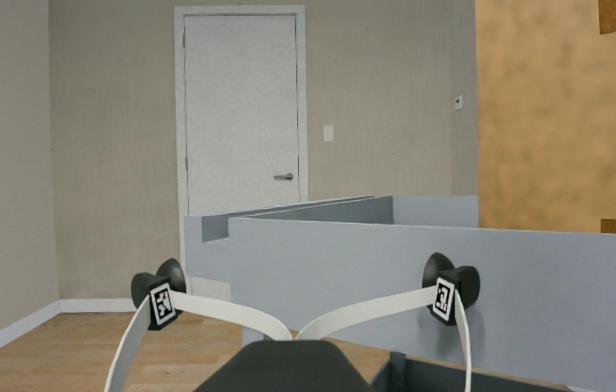

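Request:
move:
  blocking: false
  r2: {"base":{"translate_m":-0.05,"strafe_m":0.85}}

Request:
wait:
  seconds: 5

Request:
move:
  blocking: false
  r2: {"base":{"translate_m":1.27,"strafe_m":0.05},"joints":{"wrist_roll_rad":1.57,"lift_m":0.685}}

Request:
wait:
  seconds: 6

Request:
move:
  blocking: false
  r2: {"base":{"rotate_rad":-2.0},"joints":{"gripper_m":0.09}}

Request:
wait:
  seconds: 4
  cameras: ["r2_head_camera","r2_wrist_camera"]

Scene clock: 695.73 s.
move: r2 moving
r1: as last shown
r1.lidar_m: 0.84 3.67 3.93 4.46 3.07 1.37 1.05 1.04 1.10 1.40 1.37 1.06
r1.motor_effort: lift_m=+19(19) arm_m=-6(6) wheel_0=-10(11) wheel_1=-7(7) wheel_2=+0(0)
r1.servo_current: wrist_yaw_rad=46(59) wrist_pitch_rad=46(46) wrist_roll_rad=52(59) gripper_m=65(65)
r1.contact_limits: arm_m 0; translate_m 0.8
r1.wrist_depth_mm: - 213 226 162 282 324 373 / - 211 226 163 281 324 370 / - 215 227 164 282 325 373 / - 216 227 164 283 325 375 / - 216 228 164 283 327 377 / - 214 208 164 273 327 375 / - 211 223 163 279 309 377
r2.base_odometry: x=-6.044 y=-1.099 heading=-1.400
r2.turned_by_wheels: +0.001
r2.turned_by_imu: +0.001
r2.base_tilt: forward=-0.7 right=+0.1
r2.lidar_m: 0.52 2.30 1.78 1.50 1.52 1.98 1.93 1.98 1.37 1.28 0.52 0.48
r2.base_status: translate_m moving; strafe_m moving
r2.joint_positions: lift_m=+0.665 arm_m=+0.000 wrist_yaw_rad=-0.002 wrist_pitch_rad=+0.005 wrist_roll_rad=+0.001 gripper_m=+0.141
r2.joint_status: not commanded
r2.measured_speeds: translate_m=-0.007 strafe_m=+0.136 rotate_rad=-0.003 lift_m=+0.000 arm_m=+0.000 wrist_yaw_rad=+0.000 wrist_pitch_rad=+0.000 wrist_roll_rad=+0.000
r2.motor_effort: lift_m=+19(20) arm_m=+4(5) wheel_0=-10(13) wheel_1=+10(12) wheel_2=+7(7)
r2.servo_current: wrist_yaw_rad=39(52) wrist_pitch_rad=46(46) wrist_roll_rad=39(52) gripper_m=52(59)
r2.hand_pose: x=+0.4590 y=-0.0881 z=+0.8416 quat_wxyz=(+1.000, +0.000, +0.003, -0.001) (m; r2's base frame)
r2.wrist_depth_mm: - - - - - - 304 / - - - - - - 306 / - - - - - - 307 / - - - - 707 - 310 / - - 366 314 273 238 224 / - - - 297 211 232 224 / 1863 1756 1921 - - - -
pictures: none

Scene clock: 699.43 s.
earlier move: r2 done
r1.base_odometry: x=-2.229 y=-1.605 heading=+1.509
r1.turned_by_wheels: +0.000
r1.turned_by_imu: +0.000
r1.base_tilt: forward=-1.5 right=+1.3
r1.lidar_m: 0.85 3.67 3.96 4.47 3.05 1.37 1.06 1.04 1.12 1.40 1.38 1.04
r1.base_status: not commanded
r1.joint_positions: lift_m=+0.900 arm_m=+0.470 wrist_yaw_rad=+0.000 wrist_pitch_rad=+0.002 wrist_roll_rad=+0.000 gripper_m=-0.034
r1.joint_status: not commanded
r1.measured_speeds: all 0
r1.motor_effort: lift_m=+19(19) arm_m=-6(6) wheel_0=-10(11) wheel_1=-7(7) wheel_2=+0(0)
r1.servo_current: wrist_yaw_rad=59(65) wrist_pitch_rad=39(52) wrist_roll_rad=52(65) gripper_m=59(65)
r1.contact_limits: arm_m 0; translate_m 0.8
r1.hand_pose: x=+0.9295 y=-0.0873 z=+1.0775 quat_wxyz=(+1.000, +0.000, +0.001, +0.000) (m; r1's base frame)
r1.wrist_depth_mm: - 213 226 162 283 324 370 / - 211 226 163 282 322 373 / - 213 227 164 285 324 373 / - 214 228 164 283 325 373 / - 215 228 164 283 325 373 / - 216 208 165 274 327 375 / - 209 223 162 282 309 377
r2.base_odometry: x=-5.249 y=-0.913 heading=-1.400
r2.turned_by_wheels: +0.000
r2.turned_by_imu: +0.001
r2.base_tilt: forward=-0.7 right=+0.0
r2.lidar_m: 2.76 1.15 1.22 0.67 0.69 0.88 1.95 2.00 2.27 1.37 1.02 1.45
r2.base_status: done
r2.joint_positions: lift_m=+0.665 arm_m=+0.000 wrist_yaw_rad=-0.002 wrist_pitch_rad=+0.005 wrist_roll_rad=+0.001 gripper_m=+0.141
r2.joint_status: not commanded
r2.measured_speeds: all 0
r2.motor_effort: lift_m=+19(20) arm_m=+4(5) wheel_0=-2(14) wheel_1=+2(12) wheel_2=+5(8)
r2.servo_current: wrist_yaw_rad=33(59) wrist_pitch_rad=46(52) wrist_roll_rad=52(65) gripper_m=52(59)
r2.hand_pose: x=+0.4590 y=-0.0881 z=+0.8416 quat_wxyz=(+1.000, +0.000, +0.003, -0.001) (m; r2's base frame)
r2.wrist_depth_mm: - - - - - - - / - - - - - - - / - - - - - - - / - - - - - - - / - - - - - - - / - 192 - - - - - / - 1756 1863 - 1863 1756 1808
wait: 3.70 of 5 s (r2 has come to rest)
pictures: none

Scene clock: 699.93 s.
move: r2 moving
r1: as last shown
r1.base_tilt: forward=-1.6 right=+1.3
r1.lidar_m: 0.85 3.66 3.96 4.47 3.08 1.37 1.05 1.04 1.12 1.37 1.36 1.08
r1.servo_current: wrist_yaw_rad=33(59) wrist_pitch_rad=46(46) wrist_roll_rad=52(65) gripper_m=59(65)
r1.contact_limits: arm_m 0; translate_m 0.8
r1.wrist_depth_mm: - 213 226 162 282 324 373 / - 212 226 163 281 325 373 / - 215 227 164 282 324 368 / - 214 227 164 285 325 375 / - 216 228 163 285 325 375 / - 215 208 165 276 329 377 / - 210 222 162 279 307 377
r2.base_odometry: x=-5.242 y=-0.943 heading=-1.400
r2.turned_by_wheels: +0.000
r2.turned_by_imu: +0.000
r2.base_tilt: forward=-0.7 right=+0.0
r2.lidar_m: 2.74 1.13 1.18 0.67 0.67 0.91 1.98 2.02 2.25 1.34 1.01 2.82
r2.base_status: translate_m moving; strafe_m moving
r2.joint_positions: lift_m=+0.685 arm_m=+0.000 wrist_yaw_rad=-0.002 wrist_pitch_rad=+0.005 wrist_roll_rad=+0.588 gripper_m=+0.141
r2.joint_status: lift_m moving; wrist_roll_rad moving
r2.measured_speeds: translate_m=+0.121 strafe_m=+0.003 rotate_rad=-0.003 lift_m=+0.009 arm_m=+0.000 wrist_yaw_rad=+0.000 wrist_pitch_rad=+0.000 wrist_roll_rad=+1.820
r2.motor_effort: lift_m=+21(24) arm_m=+5(5) wheel_0=+3(10) wheel_1=+8(8) wheel_2=-12(13)
r2.servo_current: wrist_yaw_rad=46(59) wrist_pitch_rad=33(52) wrist_roll_rad=104(104) gripper_m=59(59)
r2.hand_pose: x=+0.4590 y=-0.0881 z=+0.8614 quat_wxyz=(+0.957, +0.290, +0.002, -0.002) (m; r2's base frame)
r2.wrist_depth_mm: - - - - - - - / - - - - - - - / - - - - - - - / - - - - - - - / - - - - - - 1708 / - 189 - - 1808 1430 1366 / - - - - 1661 1366 1160
pictures: none

Scene clock: 705.17 s.
earlier move: r2 done
r1.base_odometry: x=-2.229 y=-1.605 heading=+1.509
r1.turned_by_wheels: +0.000
r1.turned_by_imu: +0.000
r1.base_tilt: forward=-1.5 right=+1.3
r1.lidar_m: 0.83 3.66 3.94 4.48 3.05 1.39 1.06 1.04 1.14 1.41 1.37 1.03
r1.base_status: not commanded
r1.joint_positions: lift_m=+0.900 arm_m=+0.470 wrist_yaw_rad=+0.000 wrist_pitch_rad=+0.002 wrist_roll_rad=+0.000 gripper_m=-0.034
r1.joint_status: not commanded
r1.measured_speeds: all 0
r1.motor_effort: lift_m=+19(19) arm_m=-6(6) wheel_0=-11(11) wheel_1=-7(7) wheel_2=+0(0)
r1.servo_current: wrist_yaw_rad=46(72) wrist_pitch_rad=39(52) wrist_roll_rad=65(65) gripper_m=59(72)
r1.contact_limits: arm_m 0; translate_m 0.8
r1.hand_pose: x=+0.9295 y=-0.0873 z=+1.0775 quat_wxyz=(+1.000, +0.000, +0.001, +0.000) (m; r1's base frame)
r1.wrist_depth_mm: - 214 225 162 282 324 370 / - 211 227 163 282 325 373 / - 214 227 164 282 325 373 / - 216 227 163 285 324 375 / - 216 228 164 283 325 373 / - 215 208 164 274 329 379 / - 210 222 163 279 310 379
r2.base_odometry: x=-4.984 y=-2.155 heading=-1.400
r2.turned_by_wheels: +0.000
r2.turned_by_imu: +0.002
r2.base_tilt: forward=-0.7 right=+0.1
r2.lidar_m: 1.52 1.16 0.79 0.72 0.74 1.55 2.34 3.22 1.03 1.09 2.11 1.64
r2.base_status: done
r2.joint_positions: lift_m=+0.685 arm_m=+0.000 wrist_yaw_rad=-0.002 wrist_pitch_rad=+0.005 wrist_roll_rad=+1.568 gripper_m=+0.141
r2.joint_status: all done
r2.measured_speeds: all 0
r2.motor_effort: lift_m=+21(24) arm_m=+4(5) wheel_0=+2(13) wheel_1=+3(9) wheel_2=-4(14)
r2.servo_current: wrist_yaw_rad=59(59) wrist_pitch_rad=46(52) wrist_roll_rad=52(104) gripper_m=46(59)
r2.hand_pose: x=+0.4590 y=-0.0881 z=+0.8615 quat_wxyz=(+0.708, +0.706, +0.001, -0.003) (m; r2's base frame)
r2.wrist_depth_mm: - - - 1336 - - 1182 / - - - - - 1336 1182 / - - - - - 1308 1182 / - - - - - - 1182 / - - - - - - 1182 / - 185 176 158 183 185 1182 / - - - - - - 1182
wait: 5.23 of 6 s (r2 has come to rest)
pictures: none

Scene clock: 705.67 s.
move: r2 moving
r1: as last shown
r1.base_tilt: forward=-1.6 right=+1.3
r1.lidar_m: 0.86 3.65 3.96 4.47 3.06 1.39 1.04 1.04 1.14 1.41 1.38 1.09
r1.motor_effort: lift_m=+19(19) arm_m=-6(6) wheel_0=-10(10) wheel_1=-7(7) wheel_2=+0(0)
r1.servo_current: wrist_yaw_rad=26(72) wrist_pitch_rad=39(46) wrist_roll_rad=33(59) gripper_m=59(65)
r1.contact_limits: arm_m 0; translate_m 0.8
r1.wrist_depth_mm: - 214 225 163 283 325 370 / - 211 227 163 281 325 373 / - 214 228 164 282 322 373 / - 215 227 164 283 325 370 / - 215 227 164 286 327 373 / - 215 208 165 274 329 375 / - 210 223 163 282 309 377
r2.base_odometry: x=-4.984 y=-2.156 heading=-1.652
r2.turned_by_wheels: -0.252
r2.turned_by_imu: -0.245
r2.base_tilt: forward=-0.7 right=+0.0
r2.lidar_m: 1.50 1.53 0.89 0.72 0.72 1.59 1.55 3.21 1.05 1.03 2.05 1.86
r2.base_status: rotate_rad moving
r2.joint_positions: lift_m=+0.685 arm_m=+0.000 wrist_yaw_rad=-0.002 wrist_pitch_rad=+0.005 wrist_roll_rad=+1.568 gripper_m=+0.130
r2.joint_status: gripper_m moving
r2.measured_speeds: translate_m=+0.000 strafe_m=-0.001 rotate_rad=-0.976 lift_m=+0.000 arm_m=+0.000 wrist_yaw_rad=+0.000 wrist_pitch_rad=+0.000 wrist_roll_rad=+0.000
r2.motor_effort: lift_m=+21(21) arm_m=+4(5) wheel_0=+7(9) wheel_1=+9(10) wheel_2=+10(11)
r2.servo_current: wrist_yaw_rad=52(59) wrist_pitch_rad=46(46) wrist_roll_rad=52(59) gripper_m=98(104)
r2.hand_pose: x=+0.4590 y=-0.0881 z=+0.8615 quat_wxyz=(+0.708, +0.706, +0.001, -0.003) (m; r2's base frame)
r2.wrist_depth_mm: - - - - - 1499 1182 / - - - - - 1499 1182 / - - - - - 1430 1182 / - - - - - 1366 1182 / - - - - - 1336 1205 / - 186 188 - 189 1255 1205 / - - - - - - 1182
pictures: none

Scene clock: 707.47 s.
earlier move: r2 done
r1.base_odometry: x=-2.229 y=-1.605 heading=+1.509
r1.turned_by_wheels: +0.000
r1.turned_by_imu: +0.000
r1.base_tilt: forward=-1.5 right=+1.3
r1.lidar_m: 0.86 3.65 3.96 4.46 3.08 1.39 1.07 1.04 1.10 1.42 1.37 1.06
r1.base_status: not commanded
r1.joint_positions: lift_m=+0.900 arm_m=+0.470 wrist_yaw_rad=+0.000 wrist_pitch_rad=+0.002 wrist_roll_rad=+0.000 gripper_m=-0.034
r1.joint_status: not commanded
r1.measured_speeds: all 0
r1.motor_effort: lift_m=+19(19) arm_m=-6(6) wheel_0=-10(11) wheel_1=-7(7) wheel_2=+0(0)
r1.servo_current: wrist_yaw_rad=52(72) wrist_pitch_rad=39(52) wrist_roll_rad=59(72) gripper_m=59(65)
r1.contact_limits: arm_m 0; translate_m 0.8
r1.hand_pose: x=+0.9295 y=-0.0873 z=+1.0775 quat_wxyz=(+1.000, +0.000, +0.001, +0.000) (m; r1's base frame)
r1.wrist_depth_mm: - 213 226 162 282 322 373 / - 211 226 163 283 324 370 / - 215 227 164 282 324 373 / - 215 228 163 285 324 375 / - 215 227 164 285 325 373 / - 215 208 164 276 327 377 / - 210 223 163 282 307 379
r2.base_odometry: x=-4.984 y=-2.156 heading=+2.884
r2.turned_by_wheels: -1.747
r2.turned_by_imu: -1.701
r2.base_tilt: forward=-0.7 right=+0.1
r2.lidar_m: 1.02 2.07 2.12 1.57 1.52 1.02 0.72 0.73 0.77 1.52 3.20 2.88
r2.base_status: done
r2.joint_positions: lift_m=+0.685 arm_m=+0.000 wrist_yaw_rad=-0.002 wrist_pitch_rad=+0.005 wrist_roll_rad=+1.568 gripper_m=+0.090
r2.joint_status: all done
r2.measured_speeds: all 0
r2.motor_effort: lift_m=+21(21) arm_m=+4(5) wheel_0=+3(11) wheel_1=+3(11) wheel_2=+2(11)
r2.servo_current: wrist_yaw_rad=39(59) wrist_pitch_rad=52(52) wrist_roll_rad=39(65) gripper_m=59(124)
r2.hand_pose: x=+0.4590 y=-0.0881 z=+0.8615 quat_wxyz=(+0.708, +0.706, +0.001, -0.003) (m; r2's base frame)
r2.wrist_depth_mm: - - - - - 1661 1160 / - - - - - 1708 1205 / - - - - - 1708 1160 / - - - 1042 - 866 - / - - - 1098 1366 891 - / - - 190 842 186 - - / - - - - - 1756 1255
wait: 1.80 of 4 s (r2 has come to rest)
pictures: r2_head_camera, r2_wrist_camera
Images, in order (width x height): r2_head_camera 420x560, r2_wrist_camera 616x392.

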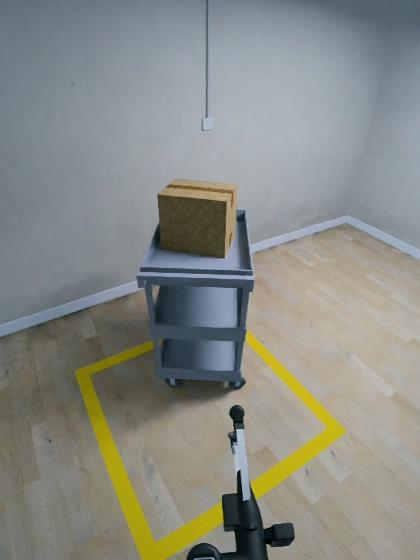

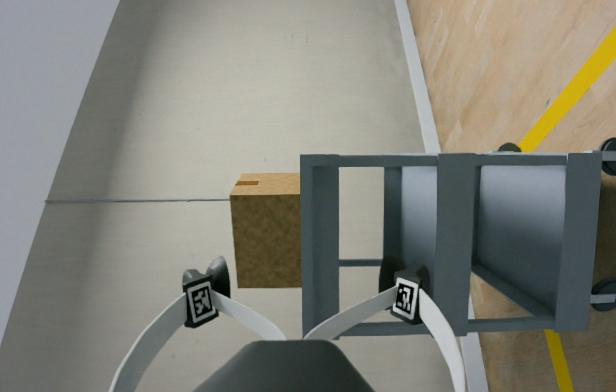

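Request:
move:
  blocking: false
  r2: {"base":{"translate_m":0.5,"strafe_m":0.14}}

Request:
wait:
  seconds: 3.5
  cameras: ["r2_head_camera","r2_wrist_camera"]

Scene clock: 719.73 s.
move: r2 moving
r1: as last shown
r1.lidar_m: 0.85 3.66 3.94 4.46 3.08 1.37 1.05 1.04 1.12 1.40 1.36 1.06
r1.motor_effort: lift_m=+19(19) arm_m=-6(6) wheel_0=-10(11) wheel_1=-6(7) wheel_2=+0(0)
r1.servo_current: wrist_yaw_rad=52(59) wrist_pitch_rad=39(46) wrist_roll_rad=46(65) gripper_m=65(65)
r1.contact_limits: arm_m 0; translate_m 0.8
r1.wrist_depth_mm: - 214 226 162 283 325 368 / - 211 226 163 282 324 373 / - 214 227 164 282 324 370 / - 216 228 164 285 325 373 / - 215 228 163 283 325 375 / - 216 207 164 274 327 377 / - 210 222 163 282 307 379
r2.base_odometry: x=-5.016 y=-2.156 heading=+2.884
r2.turned_by_wheels: +0.000
r2.turned_by_imu: +0.001
r2.base_tilt: forward=-0.6 right=+0.1
r2.lidar_m: 0.99 2.04 2.11 1.56 1.50 1.04 0.79 0.74 0.80 1.55 3.21 2.83
r2.base_status: translate_m moving; strafe_m moving
r2.joint_positions: lift_m=+0.685 arm_m=+0.000 wrist_yaw_rad=-0.002 wrist_pitch_rad=+0.005 wrist_roll_rad=+1.568 gripper_m=+0.090
r2.joint_status: not commanded
r2.measured_speeds: translate_m=+0.121 strafe_m=+0.034 rotate_rad=+0.004 lift_m=+0.000 arm_m=+0.000 wrist_yaw_rad=+0.000 wrist_pitch_rad=+0.000 wrist_roll_rad=+0.000
r2.motor_effort: lift_m=+21(21) arm_m=+4(5) wheel_0=+3(8) wheel_1=+9(10) wheel_2=-11(11)
r2.servo_current: wrist_yaw_rad=46(52) wrist_pitch_rad=46(46) wrist_roll_rad=52(52) gripper_m=46(59)
r2.hand_pose: x=+0.4590 y=-0.0881 z=+0.8615 quat_wxyz=(+0.708, +0.706, +0.001, -0.003) (m; r2's base frame)
r2.wrist_depth_mm: - - - - - 1708 1182 / - - - - - 1661 1182 / - - - - - 1576 1205 / - - - 1025 - 842 - / - - 1118 1060 - 854 - / - - 190 820 187 1537 - / - - - - - 1618 1255
pictures: none

Scene clock: 722.40 s.
earlier move: r2 done
r1.base_odometry: x=-2.229 y=-1.605 heading=+1.509
r1.turned_by_wheels: +0.000
r1.turned_by_imu: +0.000
r1.base_tilt: forward=-1.5 right=+1.3
r1.lidar_m: 0.86 3.67 3.95 4.46 3.07 1.38 1.04 1.03 1.11 1.44 1.36 1.04
r1.base_status: not commanded
r1.joint_positions: lift_m=+0.900 arm_m=+0.470 wrist_yaw_rad=+0.000 wrist_pitch_rad=+0.002 wrist_roll_rad=+0.000 gripper_m=-0.034
r1.joint_status: not commanded
r1.measured_speeds: all 0
r1.motor_effort: lift_m=+19(19) arm_m=-6(6) wheel_0=-10(11) wheel_1=-7(7) wheel_2=+0(0)
r1.servo_current: wrist_yaw_rad=33(72) wrist_pitch_rad=46(52) wrist_roll_rad=33(65) gripper_m=59(65)
r1.contact_limits: arm_m 0; translate_m 0.8
r1.hand_pose: x=+0.9295 y=-0.0873 z=+1.0775 quat_wxyz=(+1.000, +0.000, +0.001, +0.000) (m; r1's base frame)
r1.wrist_depth_mm: - 213 227 162 281 325 373 / - 211 228 163 282 324 370 / - 214 227 163 282 324 370 / - 215 228 164 283 327 370 / - 216 227 164 285 327 373 / - 215 208 164 274 327 375 / - 209 221 163 281 309 377
r2.base_odometry: x=-5.503 y=-2.164 heading=+2.884
r2.turned_by_wheels: +0.000
r2.turned_by_imu: +0.001
r2.base_tilt: forward=-0.7 right=+0.1
r2.lidar_m: 0.54 1.57 1.66 1.68 1.62 1.72 1.27 1.21 1.76 1.82 3.09 0.56
r2.base_status: done
r2.joint_positions: lift_m=+0.685 arm_m=+0.000 wrist_yaw_rad=-0.002 wrist_pitch_rad=+0.005 wrist_roll_rad=+1.568 gripper_m=+0.090
r2.joint_status: not commanded
r2.measured_speeds: all 0
r2.motor_effort: lift_m=+21(21) arm_m=+4(5) wheel_0=+4(9) wheel_1=+2(10) wheel_2=-3(14)
r2.servo_current: wrist_yaw_rad=39(65) wrist_pitch_rad=46(52) wrist_roll_rad=59(59) gripper_m=52(59)
r2.hand_pose: x=+0.4590 y=-0.0881 z=+0.8615 quat_wxyz=(+0.708, +0.706, +0.001, -0.003) (m; r2's base frame)
r2.wrist_depth_mm: - - - 362 - 1756 - / - - 564 366 373 904 - / - - 580 377 377 - - / - - 609 384 384 - - / - - 627 389 392 - - / - - 190 336 188 - - / - - - - 415 415 415
wait: 2.67 of 3.5 s (r2 has come to rest)
pictures: r2_head_camera, r2_wrist_camera
Images, in order (width x height): r2_head_camera 420x560, r2_wrist_camera 616x392.

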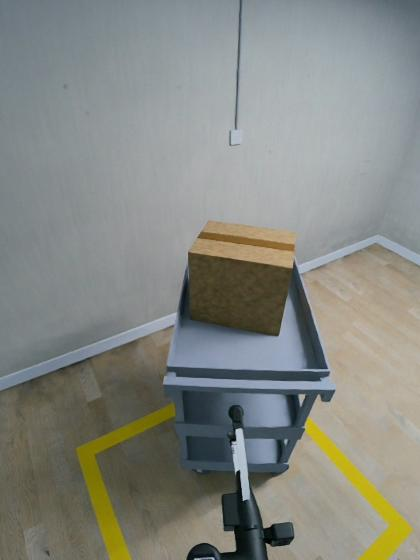

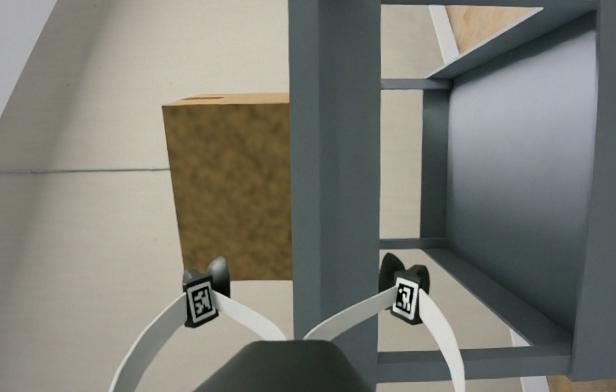

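Request:
move:
  blocking: false
  r2: {"base":{"translate_m":0.15,"strafe_m":-0.02},"joints":{"lift_m":0.678},"pace":"slow","contact_limits":{"translate_m":0.4}}

Request:
wait:
  seconds: 2.6

Request:
move:
  blocking: false
  r2: {"joints":{"gripper_m":-0.03}}

Request:
wait:
  seconds: 1.6
  cameras: ["r2_wrist_camera","r2_head_camera"]

Scene clock: 731.27 s.
move: r2 moving
r1: as last shown
r1.base_tilt: forward=-1.6 right=+1.3
r1.lidar_m: 0.86 3.69 3.93 4.49 3.07 1.38 1.07 1.04 1.12 1.41 1.36 1.06
r1.motor_effort: lift_m=+19(19) arm_m=-6(6) wheel_0=-10(11) wheel_1=-6(7) wheel_2=+0(0)
r1.servo_current: wrist_yaw_rad=59(65) wrist_pitch_rad=39(46) wrist_roll_rad=52(59) gripper_m=59(65)
r1.contact_limits: arm_m 0; translate_m 0.8
r1.wrist_depth_mm: - 213 225 162 282 325 370 / - 211 227 163 282 324 370 / - 215 227 163 285 324 373 / - 215 228 163 283 325 373 / - 216 228 164 283 327 373 / - 216 208 165 276 327 375 / - 210 221 163 283 307 379
r2.base_odometry: x=-5.514 y=-2.159 heading=+2.884
r2.turned_by_wheels: +0.000
r2.turned_by_imu: +0.001
r2.base_tilt: forward=-0.7 right=+0.1
r2.lidar_m: 0.53 1.55 1.64 1.66 1.63 1.72 1.22 1.24 1.73 1.88 3.09 0.54
r2.base_status: translate_m moving; strafe_m moving
r2.joint_positions: lift_m=+0.678 arm_m=+0.000 wrist_yaw_rad=-0.002 wrist_pitch_rad=+0.005 wrist_roll_rad=+1.568 gripper_m=+0.090
r2.joint_status: lift_m moving
r2.measured_speeds: translate_m=+0.049 strafe_m=-0.007 rotate_rad=+0.001 lift_m=+0.000 arm_m=+0.000 wrist_yaw_rad=+0.000 wrist_pitch_rad=+0.000 wrist_roll_rad=+0.000
r2.motor_effort: lift_m=+13(21) arm_m=+4(4) wheel_0=+6(8) wheel_1=+5(6) wheel_2=-10(10)
r2.servo_current: wrist_yaw_rad=46(59) wrist_pitch_rad=46(46) wrist_roll_rad=52(59) gripper_m=52(59)
r2.contact_limits: translate_m 0.4
r2.hand_pose: x=+0.4590 y=-0.0881 z=+0.8551 quat_wxyz=(+0.708, +0.706, +0.001, -0.003) (m; r2's base frame)
r2.wrist_depth_mm: - - - 349 - 1661 - / - - 549 355 - - - / - - 564 364 - - - / - - 597 370 375 - - / - - 621 377 375 - - / - - 190 325 189 - - / - - - - - 404 404
pictures: none

Scene clock: 733.57 s.
earlier move: r2 done
r1.base_odometry: x=-2.229 y=-1.605 heading=+1.509
r1.turned_by_wheels: +0.000
r1.turned_by_imu: +0.000
r1.base_tilt: forward=-1.6 right=+1.3
r1.lidar_m: 0.86 3.64 3.95 4.46 3.07 1.39 1.07 1.03 1.10 1.41 1.38 1.08
r1.base_status: not commanded
r1.joint_positions: lift_m=+0.900 arm_m=+0.470 wrist_yaw_rad=+0.000 wrist_pitch_rad=+0.002 wrist_roll_rad=+0.000 gripper_m=-0.034
r1.joint_status: not commanded
r1.measured_speeds: all 0
r1.motor_effort: lift_m=+19(19) arm_m=-6(6) wheel_0=-10(11) wheel_1=-6(7) wheel_2=+0(0)
r1.servo_current: wrist_yaw_rad=39(72) wrist_pitch_rad=46(52) wrist_roll_rad=46(72) gripper_m=59(65)
r1.contact_limits: arm_m 0; translate_m 0.8
r1.hand_pose: x=+0.9295 y=-0.0873 z=+1.0775 quat_wxyz=(+1.000, +0.000, +0.001, +0.000) (m; r1's base frame)
r1.wrist_depth_mm: - 213 226 162 282 322 370 / - 211 226 163 283 324 370 / - 214 227 164 283 325 373 / - 214 229 164 285 327 373 / - 216 227 164 285 327 375 / - 216 208 164 274 329 377 / - 209 222 163 282 310 379
r2.base_odometry: x=-5.642 y=-2.106 heading=+2.884
r2.turned_by_wheels: +0.000
r2.turned_by_imu: +0.001
r2.base_tilt: forward=-0.7 right=+0.0
r2.lidar_m: 0.43 1.46 1.53 1.75 1.69 1.83 1.41 1.36 1.79 1.97 3.01 0.42
r2.base_status: done
r2.joint_positions: lift_m=+0.678 arm_m=+0.000 wrist_yaw_rad=-0.002 wrist_pitch_rad=+0.005 wrist_roll_rad=+1.569 gripper_m=+0.090
r2.joint_status: all done
r2.measured_speeds: all 0
r2.motor_effort: lift_m=+14(21) arm_m=+4(5) wheel_0=+8(11) wheel_1=+6(8) wheel_2=-10(10)
r2.servo_current: wrist_yaw_rad=39(59) wrist_pitch_rad=46(52) wrist_roll_rad=52(65) gripper_m=52(59)
r2.contact_limits: translate_m 0.4
r2.hand_pose: x=+0.4590 y=-0.0881 z=+0.8551 quat_wxyz=(+0.708, +0.706, +0.001, -0.003) (m; r2's base frame)
r2.wrist_depth_mm: - - - 168 225 1661 - / - 421 424 227 229 798 - / - 433 436 175 233 820 - / - 455 462 178 236 842 - / - 477 477 180 240 - - / - 496 191 182 193 - - / - - - - - - 477
wait: 2.30 of 2.6 s (r2 has come to rest)
pictures: none

Scene clock: 734.07 s.
move: r2 moving
r1: as last shown
r1.base_tilt: forward=-1.5 right=+1.3
r1.lidar_m: 0.83 3.66 3.93 4.46 3.08 1.37 1.06 1.03 1.10 1.40 1.37 1.04
r1.servo_current: wrist_yaw_rad=46(65) wrist_pitch_rad=39(46) wrist_roll_rad=52(65) gripper_m=59(65)
r1.contact_limits: arm_m 0; translate_m 0.8
r1.wrist_depth_mm: - 214 225 162 282 322 370 / - 211 227 163 285 324 370 / - 214 227 163 283 325 370 / - 215 228 163 283 324 375 / - 216 228 164 285 325 375 / - 215 208 165 274 327 377 / - 211 221 163 281 309 375
r2.base_odometry: x=-5.642 y=-2.106 heading=+2.884
r2.turned_by_wheels: +0.000
r2.turned_by_imu: +0.000
r2.base_tilt: forward=-0.7 right=+0.1
r2.lidar_m: 0.40 1.44 1.52 1.79 1.67 1.85 1.40 1.34 1.79 1.99 3.00 0.44
r2.base_status: not commanded
r2.joint_positions: lift_m=+0.678 arm_m=+0.000 wrist_yaw_rad=-0.002 wrist_pitch_rad=+0.005 wrist_roll_rad=+1.569 gripper_m=+0.072
r2.joint_status: gripper_m moving
r2.measured_speeds: translate_m=+0.000 strafe_m=+0.000 rotate_rad=+0.000 lift_m=-0.001 arm_m=+0.000 wrist_yaw_rad=+0.000 wrist_pitch_rad=+0.000 wrist_roll_rad=+0.000
r2.motor_effort: lift_m=+14(14) arm_m=+4(4) wheel_0=+8(8) wheel_1=+6(7) wheel_2=-11(11)
r2.servo_current: wrist_yaw_rad=52(59) wrist_pitch_rad=39(46) wrist_roll_rad=46(59) gripper_m=176(176)
r2.contact_limits: translate_m 0.4
r2.hand_pose: x=+0.4590 y=-0.0881 z=+0.8550 quat_wxyz=(+0.708, +0.706, +0.001, -0.003) (m; r2's base frame)
r2.wrist_depth_mm: - - - 225 226 1618 - / - 421 421 229 229 788 - / - 430 433 231 234 - - / - 455 455 235 237 - - / - 484 480 181 241 - - / - 504 190 183 190 - - / - - - - - - 473
pictures: none

Scene clock: 735.47 s.
earlier move: r2 done
r1.base_odometry: x=-2.229 y=-1.605 heading=+1.509
r1.turned_by_wheels: +0.000
r1.turned_by_imu: +0.000
r1.base_tilt: forward=-1.5 right=+1.3
r1.lidar_m: 0.84 3.66 3.94 4.49 3.06 1.38 1.05 1.04 1.12 1.41 1.36 1.05
r1.base_status: not commanded
r1.joint_positions: lift_m=+0.900 arm_m=+0.470 wrist_yaw_rad=+0.000 wrist_pitch_rad=+0.002 wrist_roll_rad=+0.000 gripper_m=-0.034
r1.joint_status: not commanded
r1.measured_speeds: all 0
r1.motor_effort: lift_m=+19(19) arm_m=-6(6) wheel_0=-10(11) wheel_1=-6(7) wheel_2=+0(0)
r1.servo_current: wrist_yaw_rad=46(72) wrist_pitch_rad=46(52) wrist_roll_rad=46(65) gripper_m=65(65)
r1.contact_limits: arm_m 0; translate_m 0.8
r1.hand_pose: x=+0.9295 y=-0.0873 z=+1.0775 quat_wxyz=(+1.000, +0.000, +0.001, +0.000) (m; r1's base frame)
r1.wrist_depth_mm: - 213 227 162 283 322 373 / - 211 226 163 281 324 373 / - 214 227 164 283 324 368 / - 216 228 164 285 324 373 / - 215 229 163 285 327 373 / - 216 208 165 274 327 377 / - 210 222 163 281 310 377
r2.base_odometry: x=-5.643 y=-2.106 heading=+2.884
r2.turned_by_wheels: +0.000
r2.turned_by_imu: +0.000
r2.base_tilt: forward=-0.7 right=+0.1
r2.lidar_m: 0.39 1.43 1.51 1.75 1.70 1.82 1.40 1.35 1.78 2.01 2.98 0.45
r2.base_status: not commanded
r2.joint_positions: lift_m=+0.678 arm_m=+0.000 wrist_yaw_rad=-0.001 wrist_pitch_rad=+0.003 wrist_roll_rad=+1.569 gripper_m=-0.028
r2.joint_status: all done
r2.measured_speeds: all 0
r2.motor_effort: lift_m=+17(17) arm_m=-4(5) wheel_0=+1(8) wheel_1=+3(7) wheel_2=+1(11)
r2.servo_current: wrist_yaw_rad=46(59) wrist_pitch_rad=46(52) wrist_roll_rad=46(59) gripper_m=130(325)
r2.contact_limits: translate_m 0.4
r2.hand_pose: x=+0.4593 y=-0.0876 z=+0.8553 quat_wxyz=(+0.708, +0.706, +0.001, -0.001) (m; r2's base frame)
r2.wrist_depth_mm: - - - 158 215 1576 - / - 413 413 160 219 - - / - 427 427 164 223 - - / - 449 449 168 228 831 - / - 480 473 171 232 - - / - 492 186 174 179 - - / - - - - - - 469
wait: 1.40 of 1.6 s (r2 has come to rest)
pictures: r2_head_camera, r2_wrist_camera
Images, in order (width x height): r2_head_camera 420x560, r2_wrist_camera 616x392.

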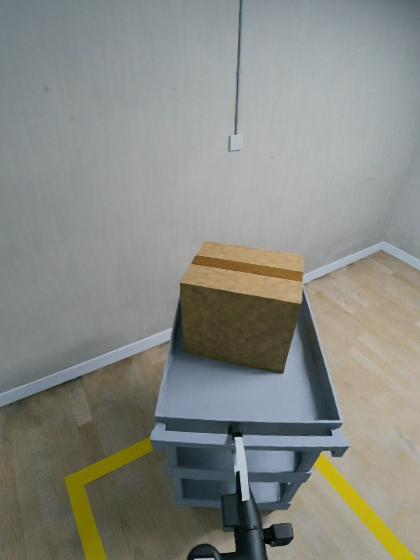

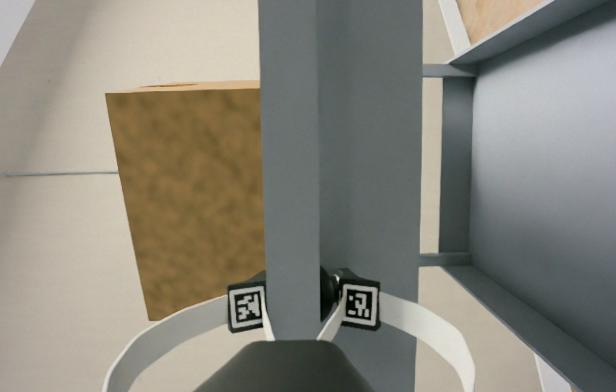

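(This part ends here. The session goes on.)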